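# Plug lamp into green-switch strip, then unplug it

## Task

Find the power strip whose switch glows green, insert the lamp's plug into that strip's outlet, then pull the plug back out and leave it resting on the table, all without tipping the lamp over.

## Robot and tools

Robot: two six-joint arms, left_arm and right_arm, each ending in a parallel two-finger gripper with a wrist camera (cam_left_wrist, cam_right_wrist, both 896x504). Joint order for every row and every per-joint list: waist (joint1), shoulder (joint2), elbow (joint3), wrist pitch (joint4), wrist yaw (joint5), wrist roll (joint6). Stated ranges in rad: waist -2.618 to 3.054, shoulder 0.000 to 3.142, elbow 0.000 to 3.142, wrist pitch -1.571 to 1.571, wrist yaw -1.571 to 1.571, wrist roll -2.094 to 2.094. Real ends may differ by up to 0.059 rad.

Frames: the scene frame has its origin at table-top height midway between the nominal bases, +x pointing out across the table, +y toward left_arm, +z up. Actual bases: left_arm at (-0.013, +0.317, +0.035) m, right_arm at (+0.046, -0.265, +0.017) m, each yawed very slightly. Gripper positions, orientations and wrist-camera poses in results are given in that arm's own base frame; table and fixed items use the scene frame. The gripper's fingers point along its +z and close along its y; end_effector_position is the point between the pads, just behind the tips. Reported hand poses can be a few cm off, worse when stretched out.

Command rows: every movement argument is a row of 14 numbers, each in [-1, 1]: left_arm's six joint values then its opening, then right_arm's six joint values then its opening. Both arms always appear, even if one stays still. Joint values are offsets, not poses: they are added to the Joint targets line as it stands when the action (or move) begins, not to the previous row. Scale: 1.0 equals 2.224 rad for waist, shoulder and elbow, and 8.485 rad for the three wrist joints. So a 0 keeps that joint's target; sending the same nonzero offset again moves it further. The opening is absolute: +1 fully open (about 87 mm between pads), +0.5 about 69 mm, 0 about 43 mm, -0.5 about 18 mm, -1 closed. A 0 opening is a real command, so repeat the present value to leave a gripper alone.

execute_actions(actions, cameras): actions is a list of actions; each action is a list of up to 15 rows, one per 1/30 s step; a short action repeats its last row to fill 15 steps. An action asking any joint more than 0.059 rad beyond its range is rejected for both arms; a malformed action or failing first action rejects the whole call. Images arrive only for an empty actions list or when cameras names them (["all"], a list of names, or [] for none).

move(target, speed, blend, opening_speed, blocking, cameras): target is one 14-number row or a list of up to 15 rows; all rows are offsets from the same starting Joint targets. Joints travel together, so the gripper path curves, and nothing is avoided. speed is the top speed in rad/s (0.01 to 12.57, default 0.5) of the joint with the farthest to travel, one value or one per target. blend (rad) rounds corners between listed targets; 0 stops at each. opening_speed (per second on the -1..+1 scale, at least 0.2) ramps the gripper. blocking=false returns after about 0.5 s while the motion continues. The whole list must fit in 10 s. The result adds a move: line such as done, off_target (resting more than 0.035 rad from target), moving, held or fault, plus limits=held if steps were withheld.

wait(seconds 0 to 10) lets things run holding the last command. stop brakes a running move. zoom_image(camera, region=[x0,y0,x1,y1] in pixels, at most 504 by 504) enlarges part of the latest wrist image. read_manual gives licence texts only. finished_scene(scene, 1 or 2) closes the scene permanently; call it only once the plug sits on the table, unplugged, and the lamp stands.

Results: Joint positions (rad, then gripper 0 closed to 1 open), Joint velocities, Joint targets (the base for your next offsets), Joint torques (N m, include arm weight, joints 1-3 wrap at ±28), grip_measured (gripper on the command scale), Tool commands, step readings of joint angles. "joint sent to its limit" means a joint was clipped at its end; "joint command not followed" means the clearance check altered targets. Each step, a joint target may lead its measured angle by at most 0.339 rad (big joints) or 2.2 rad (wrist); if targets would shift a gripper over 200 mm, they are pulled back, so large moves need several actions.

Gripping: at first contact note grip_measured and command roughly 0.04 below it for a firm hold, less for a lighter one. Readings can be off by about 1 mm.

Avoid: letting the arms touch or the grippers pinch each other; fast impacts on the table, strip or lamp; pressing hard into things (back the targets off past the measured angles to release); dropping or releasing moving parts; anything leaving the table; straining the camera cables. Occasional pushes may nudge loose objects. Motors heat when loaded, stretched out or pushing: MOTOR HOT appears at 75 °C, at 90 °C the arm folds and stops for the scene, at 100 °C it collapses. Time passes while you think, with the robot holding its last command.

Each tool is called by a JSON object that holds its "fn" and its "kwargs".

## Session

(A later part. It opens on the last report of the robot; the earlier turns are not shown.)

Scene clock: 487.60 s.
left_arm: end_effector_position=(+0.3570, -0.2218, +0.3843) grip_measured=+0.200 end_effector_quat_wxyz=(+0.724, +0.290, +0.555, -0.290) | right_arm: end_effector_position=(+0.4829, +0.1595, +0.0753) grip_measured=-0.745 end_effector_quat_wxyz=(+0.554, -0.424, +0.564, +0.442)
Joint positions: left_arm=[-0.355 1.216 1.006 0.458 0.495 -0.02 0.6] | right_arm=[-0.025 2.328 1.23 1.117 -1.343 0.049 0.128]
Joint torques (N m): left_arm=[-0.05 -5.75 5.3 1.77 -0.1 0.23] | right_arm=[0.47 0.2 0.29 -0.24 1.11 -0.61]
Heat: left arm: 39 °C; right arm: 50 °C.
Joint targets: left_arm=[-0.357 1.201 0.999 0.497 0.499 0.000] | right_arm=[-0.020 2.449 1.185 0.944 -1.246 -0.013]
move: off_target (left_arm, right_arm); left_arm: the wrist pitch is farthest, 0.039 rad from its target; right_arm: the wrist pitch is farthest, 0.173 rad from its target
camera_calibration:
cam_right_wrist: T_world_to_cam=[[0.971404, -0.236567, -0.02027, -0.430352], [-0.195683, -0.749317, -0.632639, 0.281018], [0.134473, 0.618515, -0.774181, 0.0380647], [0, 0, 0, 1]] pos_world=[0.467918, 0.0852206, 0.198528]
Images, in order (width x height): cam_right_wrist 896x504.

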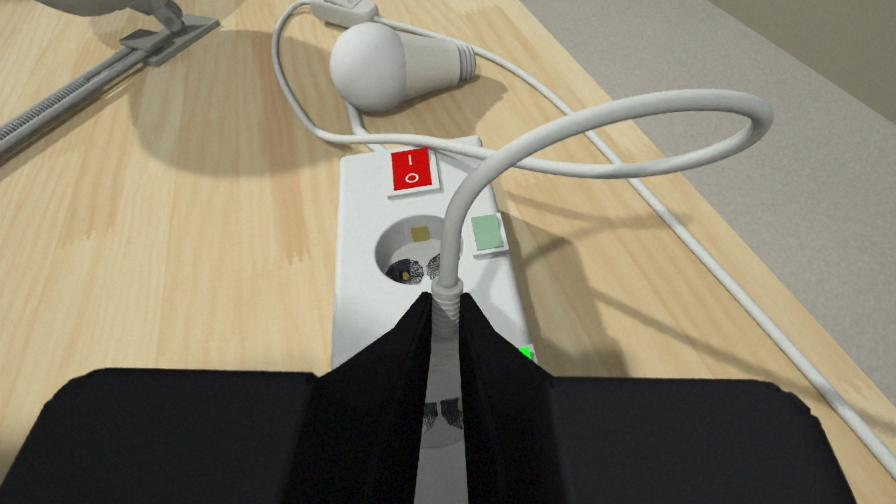

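{"fn": "move", "kwargs": {"target": [[0,0,0,0,0,0,0.2,-0.0085,-0.04,0,0.003,0,0,-0.95],[0,0,0,0,0,0,0.2,-0.0085,-0.01,0,-0.003,0,-0.004,-0.95]], "speed": 0.2, "cameras": ["cam_right_wrist"]}}

{"fn": "zoom_image", "kwargs": {"camera": "cam_right_wrist", "region": [415, 375, 475, 425]}}

Scene clock: 500.27 s.
left_arm: end_effector_position=(+0.3570, -0.2218, +0.3843) grip_measured=+0.200 end_effector_quat_wxyz=(+0.724, +0.290, +0.555, -0.290) | right_arm: end_effector_position=(+0.4849, +0.1577, +0.0787) grip_measured=-0.745 end_effector_quat_wxyz=(+0.559, -0.424, +0.565, +0.435)
Joint positions: left_arm=[-0.355 1.216 1.006 0.458 0.495 -0.02 0.6] | right_arm=[-0.027 2.313 1.226 1.097 -1.332 0.028 0.128]
Joint torques (N m): left_arm=[0.02 -5.65 5.23 1.86 -0.07 0.22] | right_arm=[-1.13 -0.46 0.72 -0.31 0.98 -0.74]
Motor temperatures (°C): left_arm=[23 28 34 39 23 22 21] | right_arm=[22 46 28 25 24 24 27]
Heat: left arm: 39 °C; right arm: 46 °C.
Joint targets: left_arm=[-0.357 1.201 0.999 0.497 0.499 0.000] | right_arm=[-0.039 2.426 1.186 0.919 -1.246 -0.047]
move: off_target (left_arm, right_arm); left_arm: the wrist pitch is farthest, 0.039 rad from its target; right_arm: the wrist pitch is farthest, 0.178 rad from its target
camera_calibration:
cam_right_wrist: T_world_to_cam=[[0.968204, -0.250024, -0.008276, -0.429952], [-0.199026, -0.749831, -0.630986, 0.283802], [0.151556, 0.61257, -0.77575, 0.0344139], [0, 0, 0, 1]] pos_world=[0.46755, 0.0842244, 0.202213]
Images, in order (width x height): cam_right_wrist 896x504.

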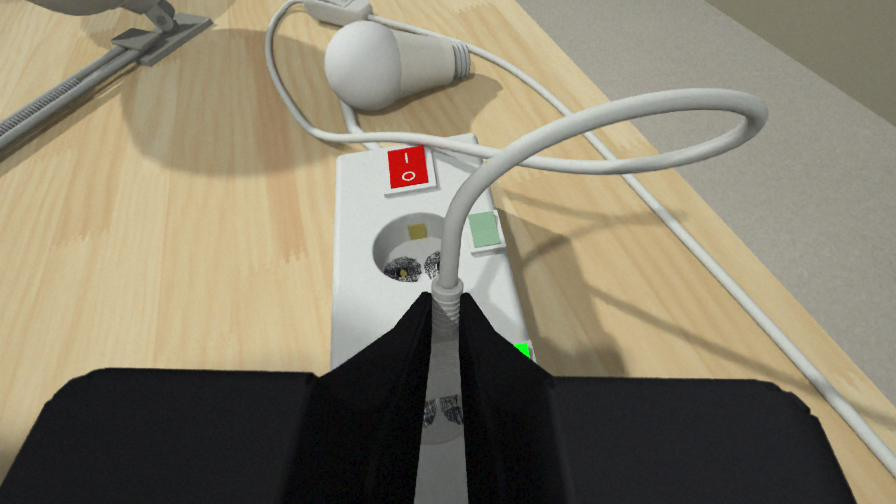

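Scaled by 8.400.

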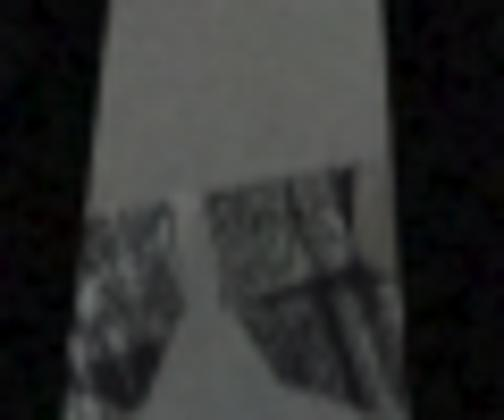

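{"fn": "move", "kwargs": {"target": [0,0,0,0,0,0,0.2,0.004,-0.1016,-0.0166,0.0105,0,0.004,-0.95], "speed": 0.2, "cameras": ["cam_right_wrist"]}}

{"fn": "zoom_image", "kwargs": {"camera": "cam_right_wrist", "region": [410, 370, 480, 440]}}

Scene clock: 512.53 s.
left_arm: end_effector_position=(+0.3570, -0.2218, +0.3843) grip_measured=+0.200 end_effector_quat_wxyz=(+0.724, +0.290, +0.555, -0.290) | right_arm: end_effector_position=(+0.4827, +0.1540, +0.0884) grip_measured=-0.748 end_effector_quat_wxyz=(+0.565, -0.401, +0.588, +0.417)
Joint positions: left_arm=[-0.355 1.216 1.006 0.458 0.495 -0.02 0.6] | right_arm=[-0.027 2.233 1.163 1.026 -1.261 -0.005 0.126]
Joint torques (N m): left_arm=[-0.17 -5.56 5.37 1.8 -0.06 0.25] | right_arm=[-0.31 -13.7 3.26 1.65 0.17 -0.02]
Heat: left arm: 39 °C; right arm: 44 °C.
Joint targets: left_arm=[-0.357 1.201 0.999 0.497 0.499 0.000] | right_arm=[-0.030 2.201 1.149 1.008 -1.246 -0.013]
move: off_target (left_arm); left_arm: the wrist pitch is farthest, 0.039 rad from its target
camera_calibration:
cam_right_wrist: T_world_to_cam=[[0.94757, -0.31837, -0.0274091, -0.406498], [-0.266252, -0.739189, -0.618635, 0.316455], [0.176695, 0.593498, -0.7852, 0.0361433], [0, 0, 0, 1]] pos_world=[0.463056, 0.0830523, 0.213008]
Images, in order (width x height): cam_right_wrist 896x504.

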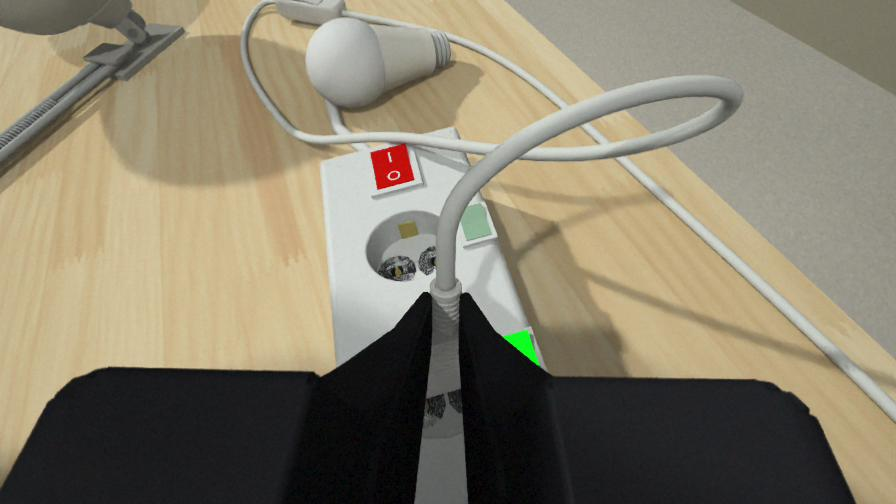

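Scaled by 7.200.

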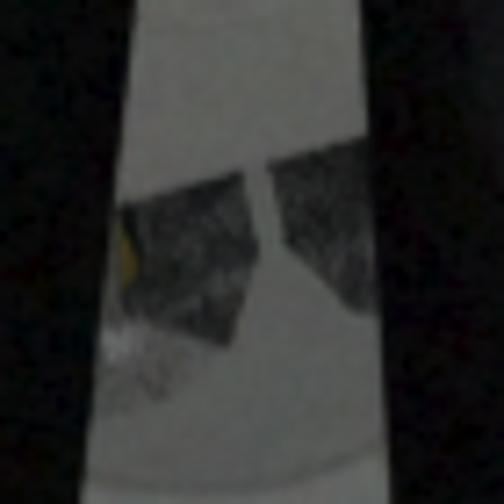

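{"fn": "move", "kwargs": {"target": [0,0,0,0,0,0,0.2,0,0.045,0.004,0.0059,0,0,-0.95], "speed": 0.12, "cameras": ["cam_right_wrist"]}}

{"fn": "zoom_image", "kwargs": {"camera": "cam_right_wrist", "region": [410, 370, 480, 440]}}

Scene clock: 524.23 s.
left_arm: end_effector_position=(+0.3570, -0.2218, +0.3843) grip_measured=+0.200 end_effector_quat_wxyz=(+0.724, +0.290, +0.555, -0.290) | right_arm: end_effector_position=(+0.4825, +0.1548, +0.0838) grip_measured=-0.748 end_effector_quat_wxyz=(+0.572, -0.410, +0.577, +0.415)
Joint positions: left_arm=[-0.355 1.216 1.006 0.458 0.495 -0.02 0.6] | right_arm=[-0.027 2.26 1.163 1.087 -1.273 0 0.126]
Joint torques (N m): left_arm=[-0.02 -5.63 5.07 1.82 -0.06 0.22] | right_arm=[-0.24 -6.87 3.96 1.5 0.34 -0.07]
Heat: left arm: 39 °C; right arm: 47 °C.
Joint targets: left_arm=[-0.357 1.201 0.999 0.497 0.499 0.000] | right_arm=[-0.030 2.301 1.158 1.058 -1.246 -0.013]
move: off_target (left_arm, right_arm); left_arm: the wrist pitch is farthest, 0.039 rad from its target; right_arm: the shoulder is farthest, 0.041 rad from its target
camera_calibration:
cam_right_wrist: T_world_to_cam=[[0.951751, -0.306871, 0.0000366284, -0.412291], [-0.239083, -0.741585, -0.62681, 0.301988], [0.192377, 0.596558, -0.779172, 0.0236054], [0, 0, 0, 1]] pos_world=[0.460058, 0.0833478, 0.207697]
Images, in order (width x height): cam_right_wrist 896x504.

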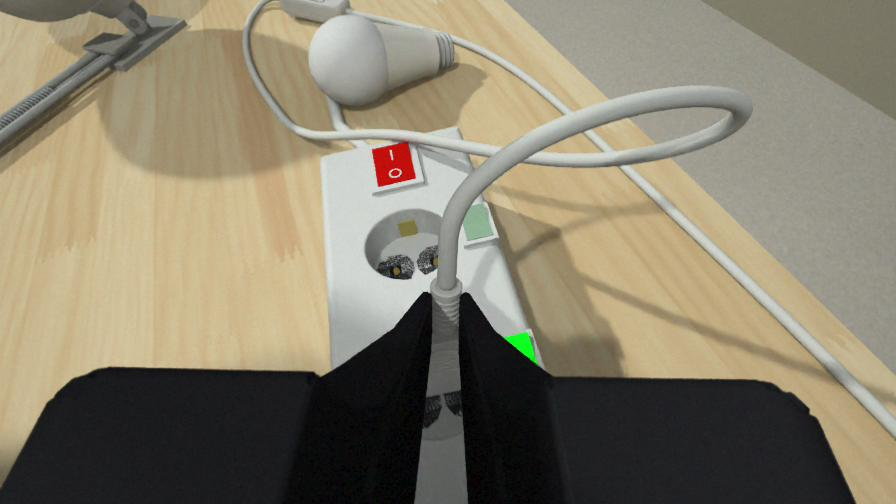

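Scaled by 7.200.

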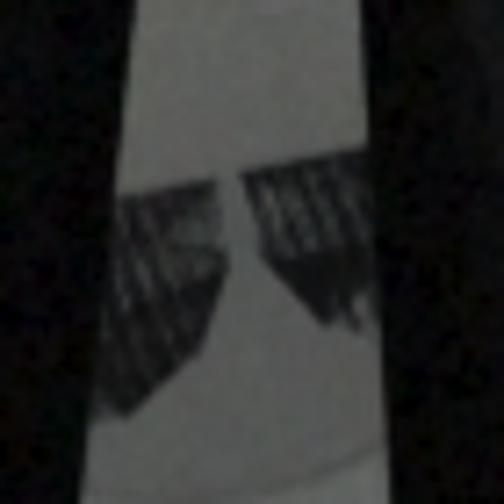

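{"fn": "move", "kwargs": {"target": [0,0,0,0,0,0,0.2,0,0.05,0,-0.008,0.005,-0.002,-0.95], "speed": 0.3, "cameras": ["cam_right_wrist"]}}

{"fn": "zoom_image", "kwargs": {"camera": "cam_right_wrist", "region": [410, 370, 480, 440]}}

Scene clock: 532.33 s.
left_arm: end_effector_position=(+0.3570, -0.2218, +0.3843) grip_measured=+0.200 end_effector_quat_wxyz=(+0.724, +0.290, +0.555, -0.290) | right_arm: end_effector_position=(+0.4815, +0.1574, +0.0755) grip_measured=-0.747 end_effector_quat_wxyz=(+0.567, -0.421, +0.565, +0.425)
Joint positions: left_arm=[-0.355 1.216 1.006 0.458 0.495 -0.02 0.6] | right_arm=[-0.026 2.308 1.187 1.143 -1.31 0.024 0.126]
Joint torques (N m): left_arm=[-0.16 -5.49 5.41 1.78 -0.13 0.2] | right_arm=[-0.46 -1.17 1.59 -0.02 1.17 -0.53]
Heat: left arm: 39 °C; right arm: 46 °C.
Joint targets: left_arm=[-0.357 1.201 0.999 0.497 0.499 0.000] | right_arm=[-0.030 2.412 1.158 0.990 -1.204 -0.030]
move: off_target (left_arm, right_arm); left_arm: the wrist pitch is farthest, 0.039 rad from its target; right_arm: the wrist pitch is farthest, 0.153 rad from its target
camera_calibration:
cam_right_wrist: T_world_to_cam=[[0.962763, -0.270255, 0.00701905, -0.42212], [-0.204862, -0.746252, -0.633356, 0.283302], [0.176406, 0.608333, -0.773829, 0.0212056], [0, 0, 0, 1]] pos_world=[0.460698, 0.0844346, 0.198803]
Images, in order (width x height): cam_right_wrist 896x504.

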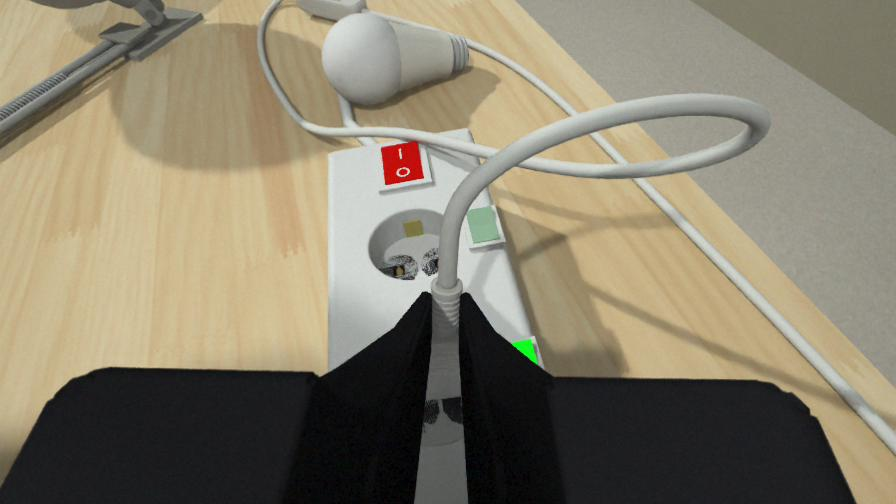

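Scaled by 7.200.

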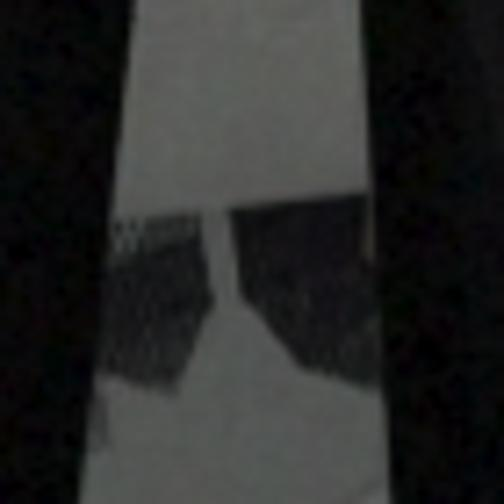

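{"fn": "move", "kwargs": {"target": [0,0,0,0,0,0,0.2,0,-0.0949,-0.004,0.0021,-0.005,0.002,-0.95], "speed": 0.25, "cameras": ["cam_right_wrist"]}}

{"fn": "zoom_image", "kwargs": {"camera": "cam_right_wrist", "region": [410, 370, 480, 440]}}

Scene clock: 551.03 s.
left_arm: end_effector_position=(+0.3570, -0.2218, +0.3843) grip_measured=+0.200 end_effector_quat_wxyz=(+0.724, +0.290, +0.555, -0.290) | right_arm: end_effector_position=(+0.4818, +0.1544, +0.0838) grip_measured=-0.748 end_effector_quat_wxyz=(+0.561, -0.397, +0.593, +0.419)
Joint positions: left_arm=[-0.355 1.216 1.006 0.458 0.495 -0.02 0.6] | right_arm=[-0.026 2.238 1.16 1.017 -1.257 -0.006 0.126]
Joint torques (N m): left_arm=[0.09 -5.7 5.19 1.78 -0.09 0.19] | right_arm=[-0.36 -14.19 3.48 1.75 0.14 -0.02]
Heat: left arm: 39 °C; right arm: 44 °C.
Joint targets: left_arm=[-0.357 1.201 0.999 0.497 0.499 0.000] | right_arm=[-0.030 2.201 1.149 1.008 -1.246 -0.013]
move: off_target (left_arm, right_arm); left_arm: the wrist pitch is farthest, 0.039 rad from its target; right_arm: the shoulder is farthest, 0.037 rad from its target
camera_calibration:
cam_right_wrist: T_world_to_cam=[[0.946257, -0.320497, -0.043361, -0.403405], [-0.278308, -0.738629, -0.613981, 0.318964], [0.164751, 0.593051, -0.788129, 0.0385341], [0, 0, 0, 1]] pos_world=[0.464146, 0.0834532, 0.208716]
Images, in order (width x height): cam_right_wrist 896x504.

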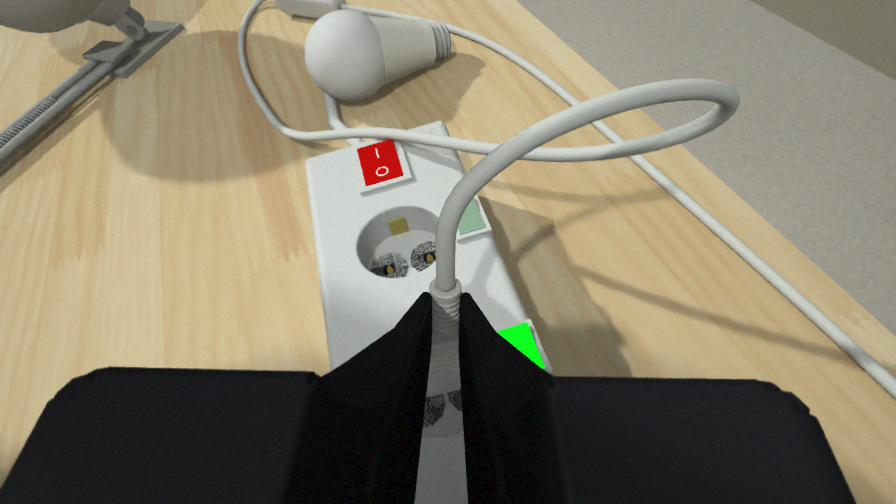

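Scaled by 7.200.

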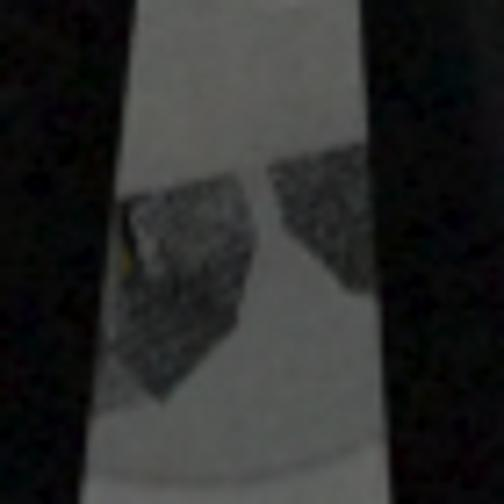

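{"fn": "move", "kwargs": {"target": [0,0,0,0,0,0,0.2,0,-0.06,0.003,-0.011,-0.008,0,-0.95], "speed": 0.3, "cameras": ["cam_right_wrist","cam_left_wrist"]}}

{"fn": "zoom_image", "kwargs": {"camera": "cam_right_wrist", "region": [410, 370, 480, 440]}}

{"fn": "zoom_image", "kwargs": {"camera": "cam_left_wrist", "region": [450, 310, 510, 370]}}

Scene clock: 578.30 s.
left_arm: end_effector_position=(+0.3570, -0.2218, +0.3843) grip_measured=+0.200 end_effector_quat_wxyz=(+0.724, +0.290, +0.555, -0.290) | right_arm: end_effector_position=(+0.4721, +0.1562, +0.1302) grip_measured=-0.748 end_effector_quat_wxyz=(+0.560, -0.409, +0.582, +0.425)
Joint positions: left_arm=[-0.355 1.216 1.006 0.458 0.495 -0.02 0.6] | right_arm=[-0.026 2.104 1.16 0.899 -1.287 -0.007 0.126]
Joint torques (N m): left_arm=[-0.05 -5.74 5.22 1.76 -0.07 0.2] | right_arm=[-0.42 -13.7 4.57 2.03 -0.26 0]
Motor temperatures (°C): left_arm=[23 28 34 39 23 22 21] | right_arm=[22 52 28 27 24 24 27]
Heat: left arm: 39 °C; right arm: 52 °C.
Joint targets: left_arm=[-0.357 1.201 0.999 0.497 0.499 0.000] | right_arm=[-0.030 2.067 1.155 0.915 -1.314 -0.013]
move: off_target (left_arm, right_arm); left_arm: the wrist pitch is farthest, 0.039 rad from its target; right_arm: the shoulder is farthest, 0.037 rad from its target
camera_calibration:
cam_left_wrist: T_world_to_cam=[[-0.709206, -0.697984, -0.099219, 0.138494], [-0.345472, 0.466754, -0.814119, 0.565347], [0.614553, -0.543101, -0.572159, 0.0249458], [0, 0, 0, 1]] pos_world=[0.278202, -0.153663, 0.488273]
cam_right_wrist: T_world_to_cam=[[0.955973, -0.29222, -0.0268856, -0.402722], [-0.245422, -0.745911, -0.61918, 0.332404], [0.160883, 0.598518, -0.784788, 0.0762222], [0, 0, 0, 1]] pos_world=[0.454308, 0.0846398, 0.254809]

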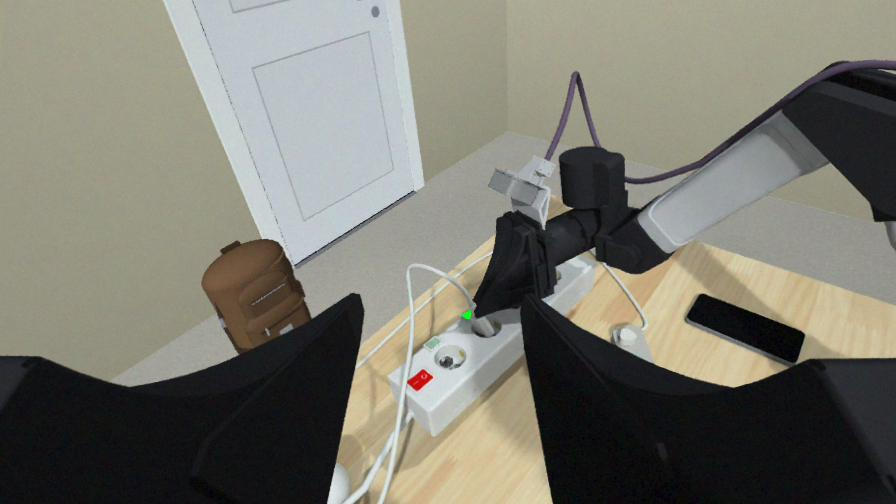

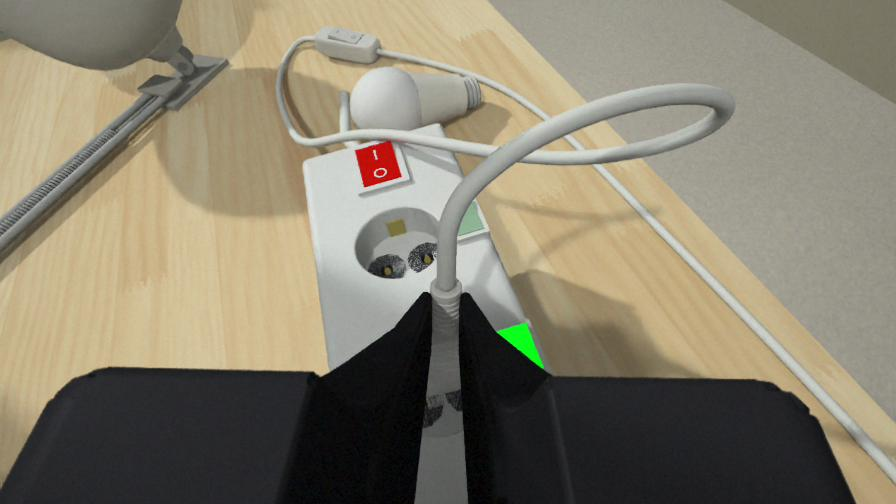

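Scaled by 7.200.

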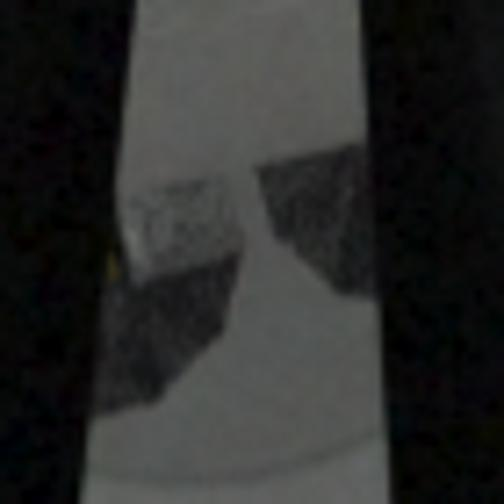

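Scaled by 8.400.

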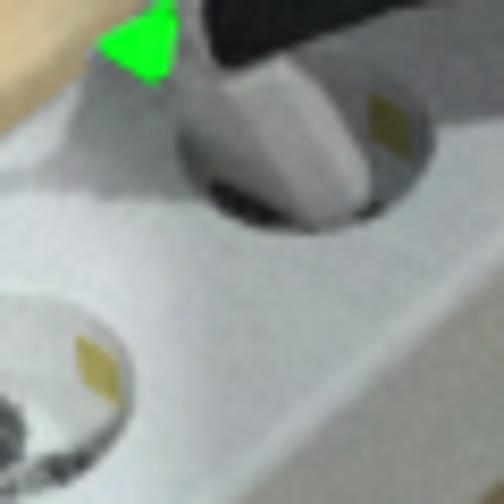

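{"fn": "move", "kwargs": {"target": [0,0,0,0,0,0,0.2,0,0.08,-0.003,0.014,0.006,0,-0.95], "speed": 0.2, "cameras": ["cam_right_wrist","cam_left_wrist"]}}

{"fn": "zoom_image", "kwargs": {"camera": "cam_right_wrist", "region": [410, 370, 480, 440]}}

{"fn": "zoom_image", "kwargs": {"camera": "cam_left_wrist", "region": [440, 310, 510, 380]}}

Scene clock: 587.27 s.
left_arm: end_effector_position=(+0.3570, -0.2218, +0.3843) grip_measured=+0.200 end_effector_quat_wxyz=(+0.724, +0.290, +0.555, -0.290) | right_arm: end_effector_position=(+0.4779, +0.1556, +0.0845) grip_measured=-0.748 end_effector_quat_wxyz=(+0.554, -0.401, +0.591, +0.427)
Joint positions: left_arm=[-0.355 1.216 1.006 0.458 0.495 -0.02 0.6] | right_arm=[-0.026 2.233 1.16 1.002 -1.278 -0.007 0.126]
Joint torques (N m): left_arm=[-0.25 -5.41 5.19 1.76 -0.09 0.17] | right_arm=[-0.4 -9.59 3.47 2.2 0.17 -0.02]
Motor temperatures (°C): left_arm=[23 27 34 39 23 22 21] | right_arm=[22 55 28 27 24 24 27]
Heat: left arm: 39 °C; right arm: 55 °C.
Joint targets: left_arm=[-0.357 1.201 0.999 0.497 0.499 0.000] | right_arm=[-0.030 2.245 1.149 1.034 -1.263 -0.013]
move: off_target (left_arm); left_arm: the wrist pitch is farthest, 0.039 rad from its target
camera_calibration:
cam_left_wrist: T_world_to_cam=[[-0.709206, -0.697984, -0.099219, 0.138494], [-0.345472, 0.466754, -0.814119, 0.565347], [0.614553, -0.543101, -0.572159, 0.0249458], [0, 0, 0, 1]] pos_world=[0.278202, -0.153663, 0.488273]
cam_right_wrist: T_world_to_cam=[[0.952213, -0.300956, -0.0521099, -0.404356], [-0.26849, -0.743431, -0.612555, 0.31507], [0.145612, 0.597274, -0.788709, 0.0475407], [0, 0, 0, 1]] pos_world=[0.462704, 0.0841445, 0.209422]

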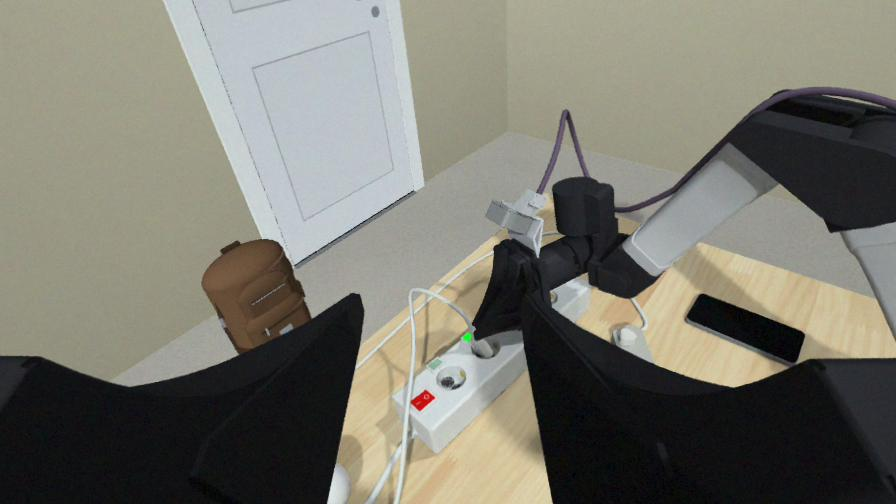

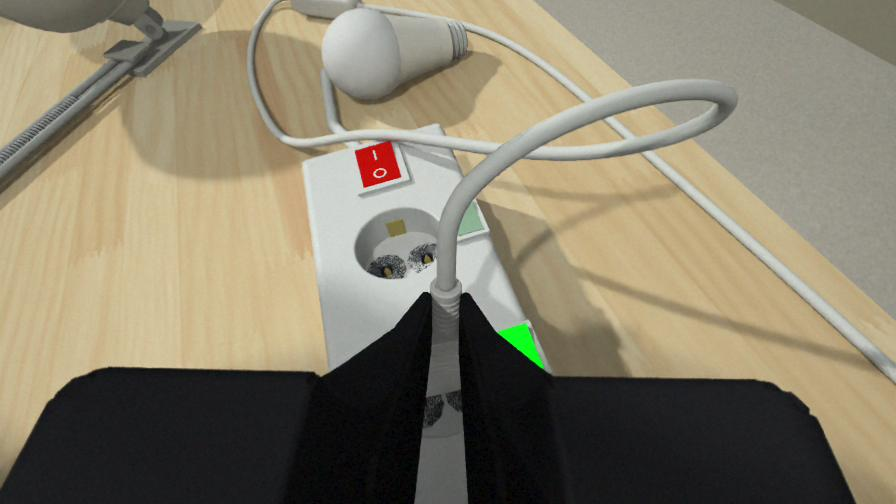

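Scaled by 7.200.

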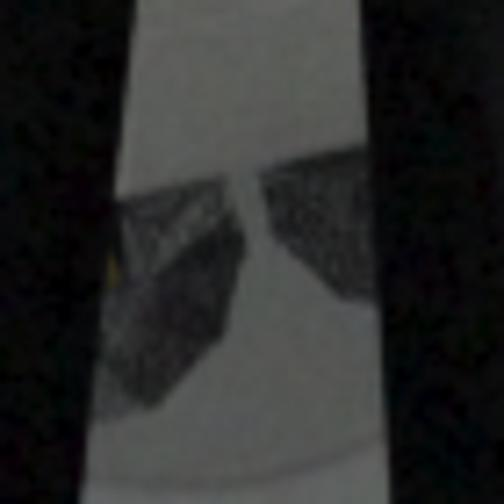

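Scaled by 7.200.

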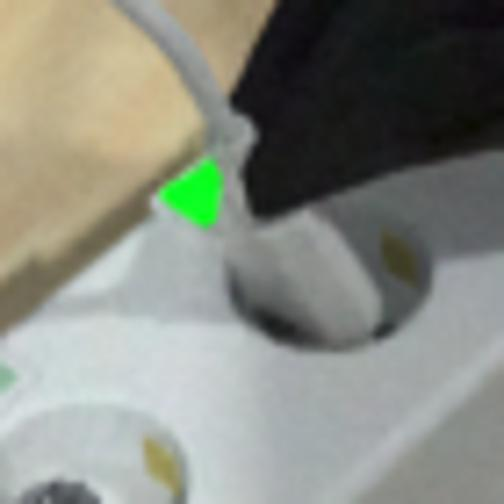

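{"fn": "move", "kwargs": {"target": [[0,0,0,0,0,0,0.2,0,0.045,-0.005,-0.012,0,0,-0.95],[0,0,0,0,0,0,0.2,0,0.1,-0.01,-0.02,0,0,-0.95]], "speed": 0.3, "blend": [0.05,0], "cameras": ["cam_right_wrist","cam_left_wrist"]}}

{"fn": "zoom_image", "kwargs": {"camera": "cam_right_wrist", "region": [410, 370, 480, 440]}}

{"fn": "zoom_image", "kwargs": {"camera": "cam_left_wrist", "region": [440, 310, 510, 380]}}

Scene clock: 593.60 s.
left_arm: end_effector_position=(+0.3570, -0.2218, +0.3843) grip_measured=+0.200 end_effector_quat_wxyz=(+0.724, +0.290, +0.555, -0.290) | right_arm: end_effector_position=(+0.4683, +0.1600, +0.0638) grip_measured=-0.748 end_effector_quat_wxyz=(+0.536, -0.422, +0.571, +0.456)
Joint positions: left_arm=[-0.355 1.216 1.006 0.458 0.495 -0.02 0.6] | right_arm=[-0.026 2.32 1.184 1.095 -1.366 0.029 0.126]
Joint torques (N m): left_arm=[0.14 -5.81 5.09 1.79 -0.13 0.25] | right_arm=[-0.43 2.95 -0.9 -0.97 1.13 -0.39]
Motor temperatures (°C): left_arm=[23 27 34 39 23 22 21] | right_arm=[22 55 28 28 24 24 27]
Heat: left arm: 39 °C; right arm: 55 °C.
Joint targets: left_arm=[-0.357 1.201 0.999 0.497 0.499 0.000] | right_arm=[-0.030 2.468 1.127 0.864 -1.263 -0.013]
move: off_target (left_arm, right_arm); left_arm: the wrist pitch is farthest, 0.039 rad from its target; right_arm: the wrist pitch is farthest, 0.231 rad from its target
camera_calibration:
cam_left_wrist: T_world_to_cam=[[-0.709206, -0.697984, -0.099219, 0.138494], [-0.345472, 0.466754, -0.814119, 0.565347], [0.614553, -0.543101, -0.572159, 0.0249458], [0, 0, 0, 1]] pos_world=[0.278202, -0.153663, 0.488273]
cam_right_wrist: T_world_to_cam=[[0.974686, -0.215414, -0.0598662, -0.418771], [-0.2052, -0.755591, -0.622073, 0.276112], [0.0887687, 0.61861, -0.780667, 0.0527209], [0, 0, 0, 1]] pos_world=[0.460149, 0.0858048, 0.187849]

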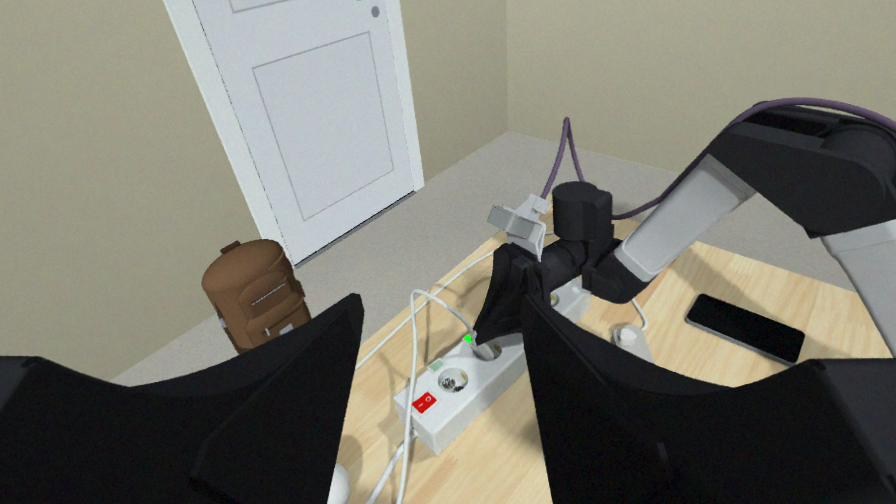

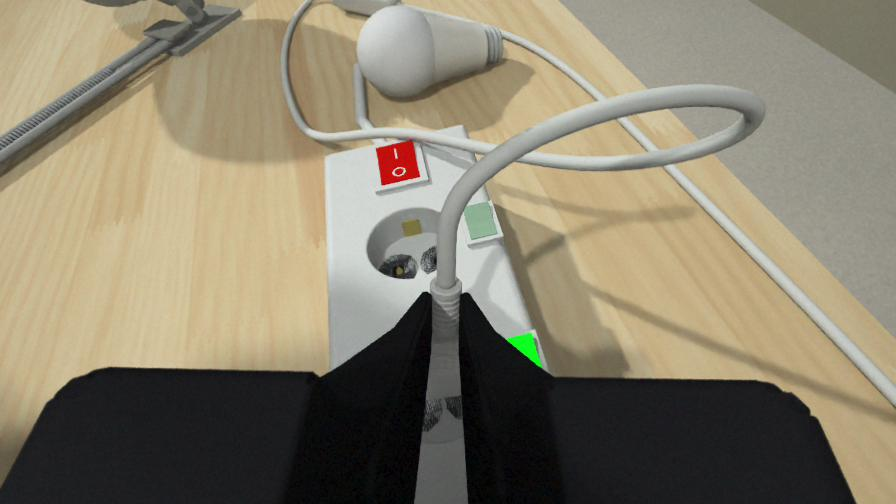

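Scaled by 7.200.

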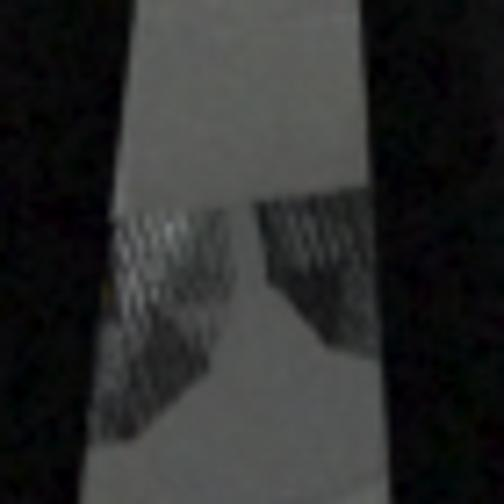

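Scaled by 7.200.

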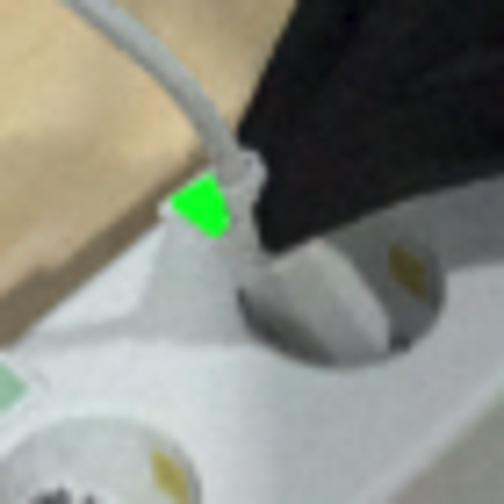

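{"fn": "move", "kwargs": {"target": [[0,0,0,0,0,0,0.2,-0.006,0.02,0,-0.006,0.003,0,-0.95],[0,0,0,0,0,0,0.2,-0.006,0.05,-0.01,-0.01,0.003,0,-0.95]], "speed": 0.3, "blend": [0.02,0], "cameras": ["cam_right_wrist","cam_left_wrist"]}}

{"fn": "zoom_image", "kwargs": {"camera": "cam_right_wrist", "region": [410, 370, 480, 440]}}

{"fn": "zoom_image", "kwargs": {"camera": "cam_left_wrist", "region": [440, 310, 510, 380]}}

Scene clock: 618.00 s.
left_arm: end_effector_position=(+0.3570, -0.2218, +0.3843) grip_measured=+0.200 end_effector_quat_wxyz=(+0.724, +0.290, +0.555, -0.290) | right_arm: end_effector_position=(+0.4680, +0.1570, +0.0579) grip_measured=-0.748 end_effector_quat_wxyz=(+0.533, -0.420, +0.571, +0.462)
Joint positions: left_arm=[-0.355 1.216 1.006 0.458 0.495 -0.02 0.6] | right_arm=[-0.034 2.347 1.192 1.129 -1.382 0.054 0.126]
Joint torques (N m): left_arm=[-0.06 -5.74 5.05 1.82 -0.14 0.2] | right_arm=[-0.88 10.82 -3.78 -2.35 1.59 -0.69]
Motor temperatures (°C): left_arm=[23 27 34 39 23 22 21] | right_arm=[22 47 27 26 25 24 27]
Heat: left arm: 39 °C; right arm: 47 °C.
Joint targets: left_arm=[-0.357 1.201 0.999 0.497 0.499 0.000] | right_arm=[-0.043 2.579 1.104 0.779 -1.237 -0.013]
move: off_target (left_arm, right_arm); left_arm: the wrist pitch is farthest, 0.039 rad from its target; right_arm: the wrist pitch is farthest, 0.349 rad from its target
camera_calibration:
cam_left_wrist: T_world_to_cam=[[-0.709206, -0.697984, -0.099219, 0.138494], [-0.345472, 0.466754, -0.814119, 0.565347], [0.614553, -0.543101, -0.572159, 0.0249458], [0, 0, 0, 1]] pos_world=[0.278202, -0.153663, 0.488273]
cam_right_wrist: T_world_to_cam=[[0.9757, -0.207445, -0.0705425, -0.420501], [-0.20537, -0.753608, -0.624418, 0.269893], [0.0763708, 0.623732, -0.777898, 0.0547656], [0, 0, 0, 1]] pos_world=[0.461528, 0.0820039, 0.181465]

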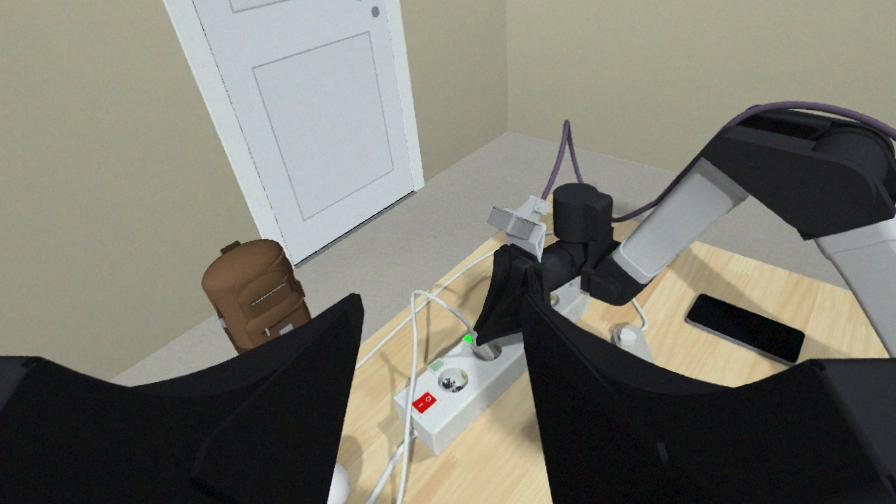

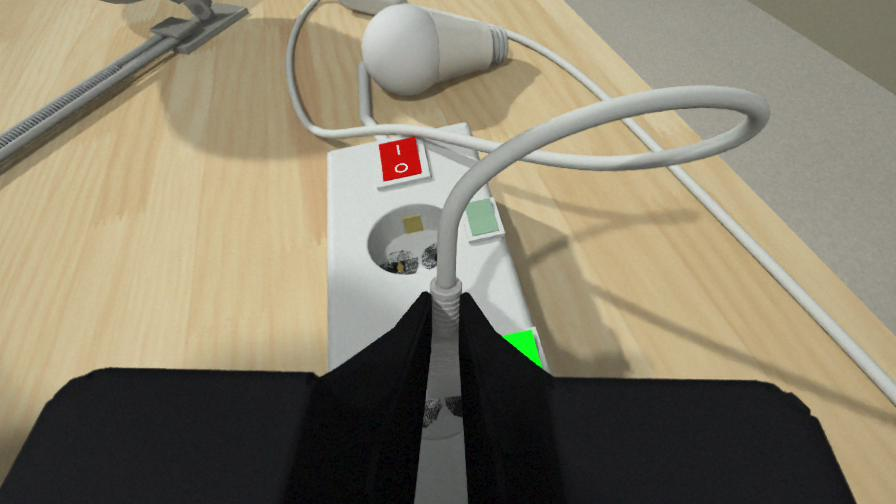

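Scaled by 7.200.

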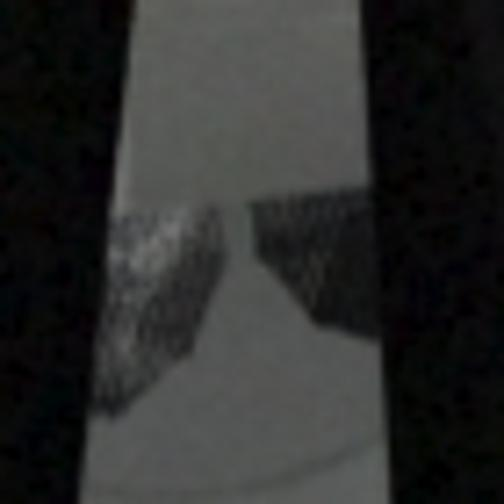

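Scaled by 7.200.

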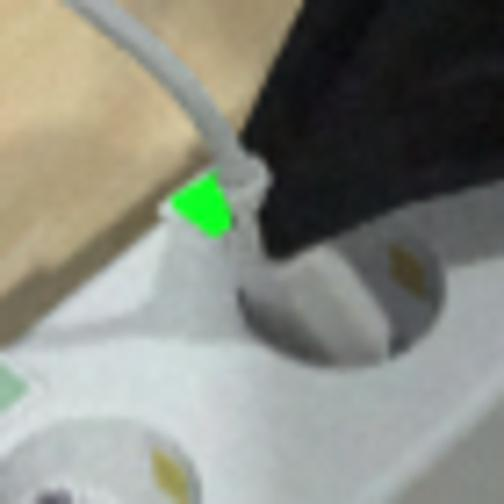

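{"fn": "move", "kwargs": {"target": [[0,0,0,0,0,0,0.2,0,-0.04,0,0.003,0,0,-0.95],[0,0,0,0,0,0,0.2,-0.011,-0.04,0,0.003,0.002,0,-0.95],[0,0,0,0,0,0,0.2,-0.011,-0.01,0,0,0.002,0,-0.95]], "speed": 0.3, "cameras": ["cam_right_wrist"]}}

{"fn": "zoom_image", "kwargs": {"camera": "cam_right_wrist", "region": [410, 370, 480, 440]}}

Scene clock: 634.37 s.
left_arm: end_effector_position=(+0.3570, -0.2218, +0.3843) grip_measured=+0.200 end_effector_quat_wxyz=(+0.724, +0.290, +0.555, -0.290) | right_arm: end_effector_position=(+0.4682, +0.1481, +0.0539) grip_measured=-0.748 end_effector_quat_wxyz=(+0.528, -0.410, +0.581, +0.465)
Joint positions: left_arm=[-0.355 1.216 1.006 0.458 0.495 -0.02 0.6] | right_arm=[-0.054 2.35 1.192 1.104 -1.391 0.055 0.126]
Joint torques (N m): left_arm=[-0.1 -5.67 5.24 1.78 -0.14 0.21] | right_arm=[-1.36 8.4 -3.88 -2.05 1.83 -0.69]
Heat: left arm: 39 °C; right arm: 48 °C.
Joint targets: left_arm=[-0.357 1.201 0.999 0.497 0.499 0.000] | right_arm=[-0.067 2.557 1.104 0.779 -1.220 -0.013]
move: off_target (left_arm, right_arm); left_arm: the wrist pitch is farthest, 0.039 rad from its target; right_arm: the wrist pitch is farthest, 0.325 rad from its target
camera_calibration:
cam_right_wrist: T_world_to_cam=[[0.970844, -0.218485, -0.0986176, -0.417421], [-0.231716, -0.750008, -0.619513, 0.272393], [0.0613903, 0.624302, -0.778767, 0.0642057], [0, 0, 0, 1]] pos_world=[0.464427, 0.0730129, 0.177587]
Images, in order (width x height): cam_right_wrist 896x504.

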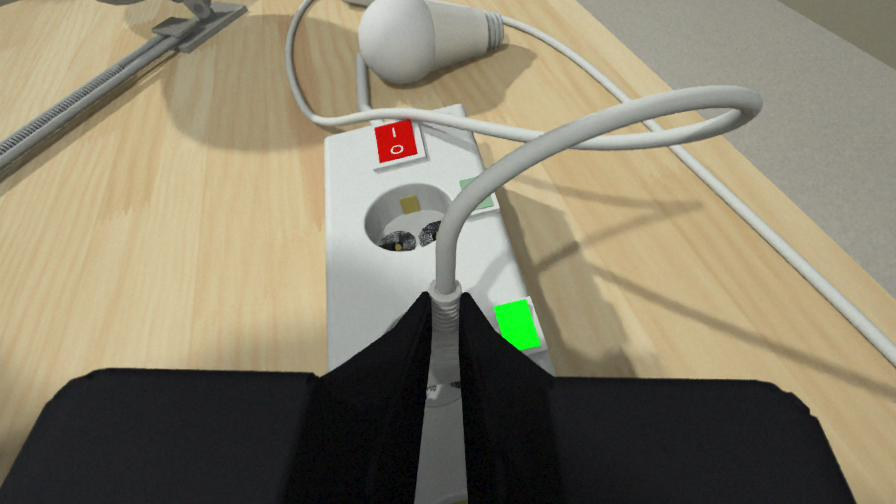

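Scaled by 7.200.

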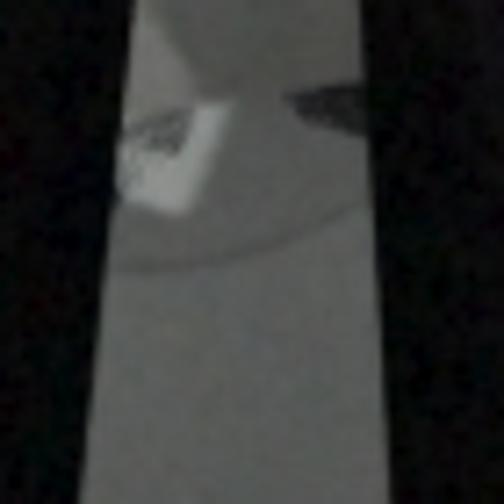

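{"fn": "execute_actions", "kwargs": {"actions": [], "cameras": ["cam_left_wrist"]}}

{"fn": "zoom_image", "kwargs": {"camera": "cam_left_wrist", "region": [440, 310, 510, 380]}}

Scene clock: 639.37 s.
left_arm: end_effector_position=(+0.3570, -0.2218, +0.3843) grip_measured=+0.200 end_effector_quat_wxyz=(+0.724, +0.290, +0.555, -0.290) | right_arm: end_effector_position=(+0.4682, +0.1481, +0.0539) grip_measured=-0.748 end_effector_quat_wxyz=(+0.528, -0.410, +0.581, +0.465)
Joint positions: left_arm=[-0.355 1.216 1.006 0.458 0.495 -0.02 0.6] | right_arm=[-0.054 2.35 1.192 1.104 -1.391 0.055 0.126]
Joint velocities: within noise
Joint torques (N m): left_arm=[0.03 -5.57 5.29 1.79 -0.12 0.22] | right_arm=[-1.37 8.46 -3.75 -2.05 1.84 -0.69]
Motor temperatures (°C): left_arm=[23 27 34 39 23 22 21] | right_arm=[22 47 27 29 27 24 27]
Heat: left arm: 39 °C; right arm: 47 °C.
Joint targets: left_arm=[-0.357 1.201 0.999 0.497 0.499 0.000] | right_arm=[-0.067 2.557 1.104 0.779 -1.220 -0.013]
Tool commands: left_gripper/opening=+0.2 right_gripper/opening=-0.95
camera_calibration:
cam_left_wrist: T_world_to_cam=[[-0.709206, -0.697984, -0.099219, 0.138494], [-0.345472, 0.466754, -0.814119, 0.565347], [0.614553, -0.543101, -0.572159, 0.0249458], [0, 0, 0, 1]] pos_world=[0.278202, -0.153663, 0.488273]
Images, in order (width x height): cam_left_wrist 896x504.

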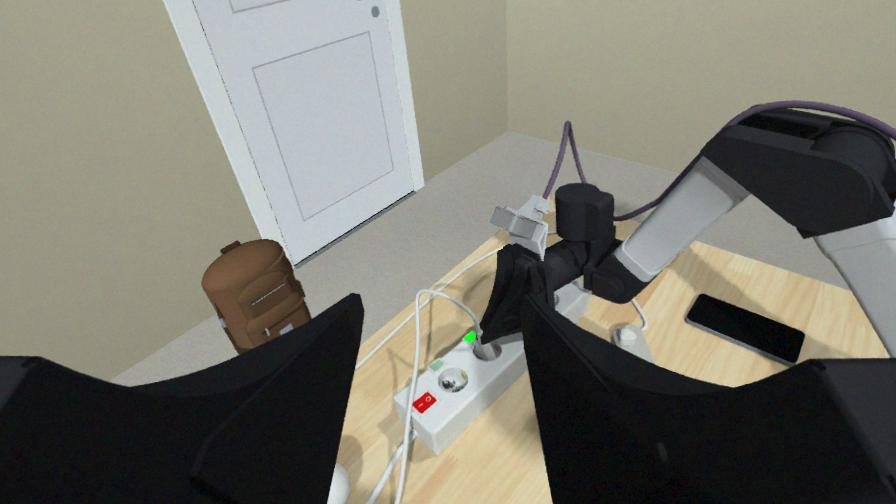

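Scaled by 7.200.

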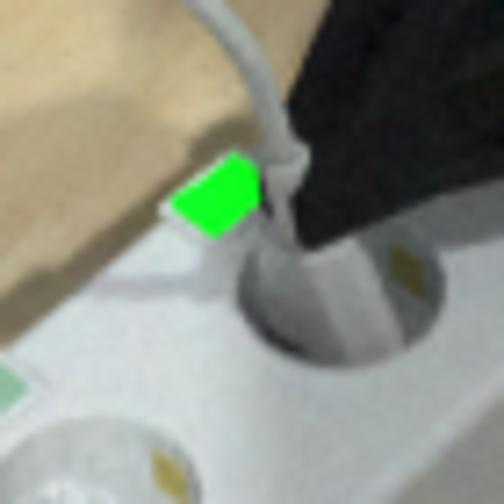

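{"fn": "move", "kwargs": {"target": [[0,0,0,0,0,0,0.2,-0.003,0.04,-0.008,-0.012,0.003,0,-0.95],[0,0,0,0,0,0,0.2,0.004,0.05,-0.01,-0.012,0.003,0,-0.95]], "speed": 0.3, "cameras": ["cam_right_wrist"]}}

{"fn": "zoom_image", "kwargs": {"camera": "cam_right_wrist", "region": [410, 350, 480, 420]}}

Scene clock: 645.97 s.
left_arm: end_effector_position=(+0.3570, -0.2218, +0.3843) grip_measured=+0.200 end_effector_quat_wxyz=(+0.724, +0.290, +0.555, -0.290) | right_arm: end_effector_position=(+0.4669, +0.1482, +0.0507) grip_measured=-0.748 end_effector_quat_wxyz=(+0.527, -0.411, +0.578, +0.468)
Joint positions: left_arm=[-0.355 1.216 1.006 0.458 0.495 -0.02 0.6] | right_arm=[-0.055 2.364 1.192 1.131 -1.399 0.067 0.126]
Joint torques (N m): left_arm=[0.02 -5.7 5.41 1.75 -0.08 0.25] | right_arm=[-0.35 14.94 -4.93 -3.06 2 -0.74]
Heat: left arm: 39 °C; right arm: 47 °C.
Joint targets: left_arm=[-0.357 1.201 0.999 0.497 0.499 0.000] | right_arm=[-0.058 2.639 1.092 0.720 -1.214 -0.005]
move: off_target (left_arm, right_arm); left_arm: the wrist pitch is farthest, 0.039 rad from its target; right_arm: the wrist pitch is farthest, 0.454 rad from its target
camera_calibration:
cam_right_wrist: T_world_to_cam=[[0.972506, -0.211213, -0.0980858, -0.418329], [-0.225613, -0.75014, -0.621601, 0.267395], [0.0577124, 0.62664, -0.777169, 0.063062], [0, 0, 0, 1]] pos_world=[0.463515, 0.0727097, 0.174191]
Images, in order (width x height): cam_right_wrist 896x504.

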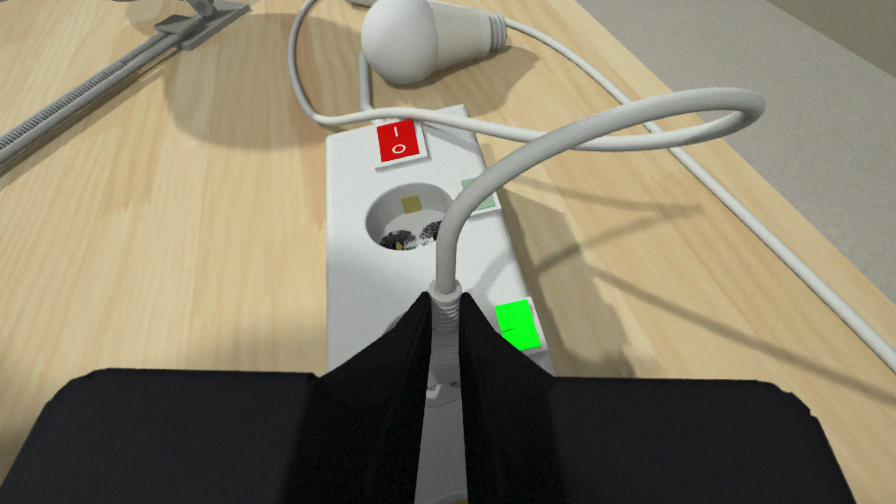

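Scaled by 7.200.

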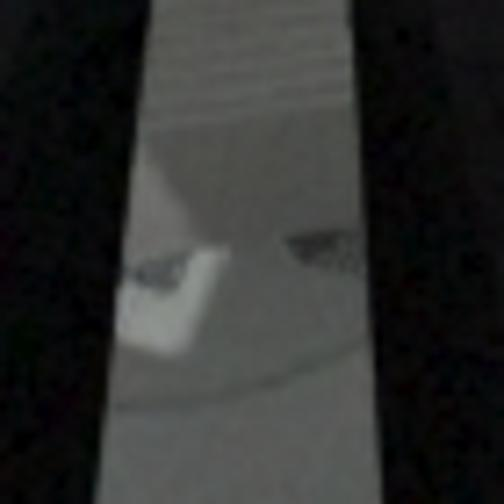

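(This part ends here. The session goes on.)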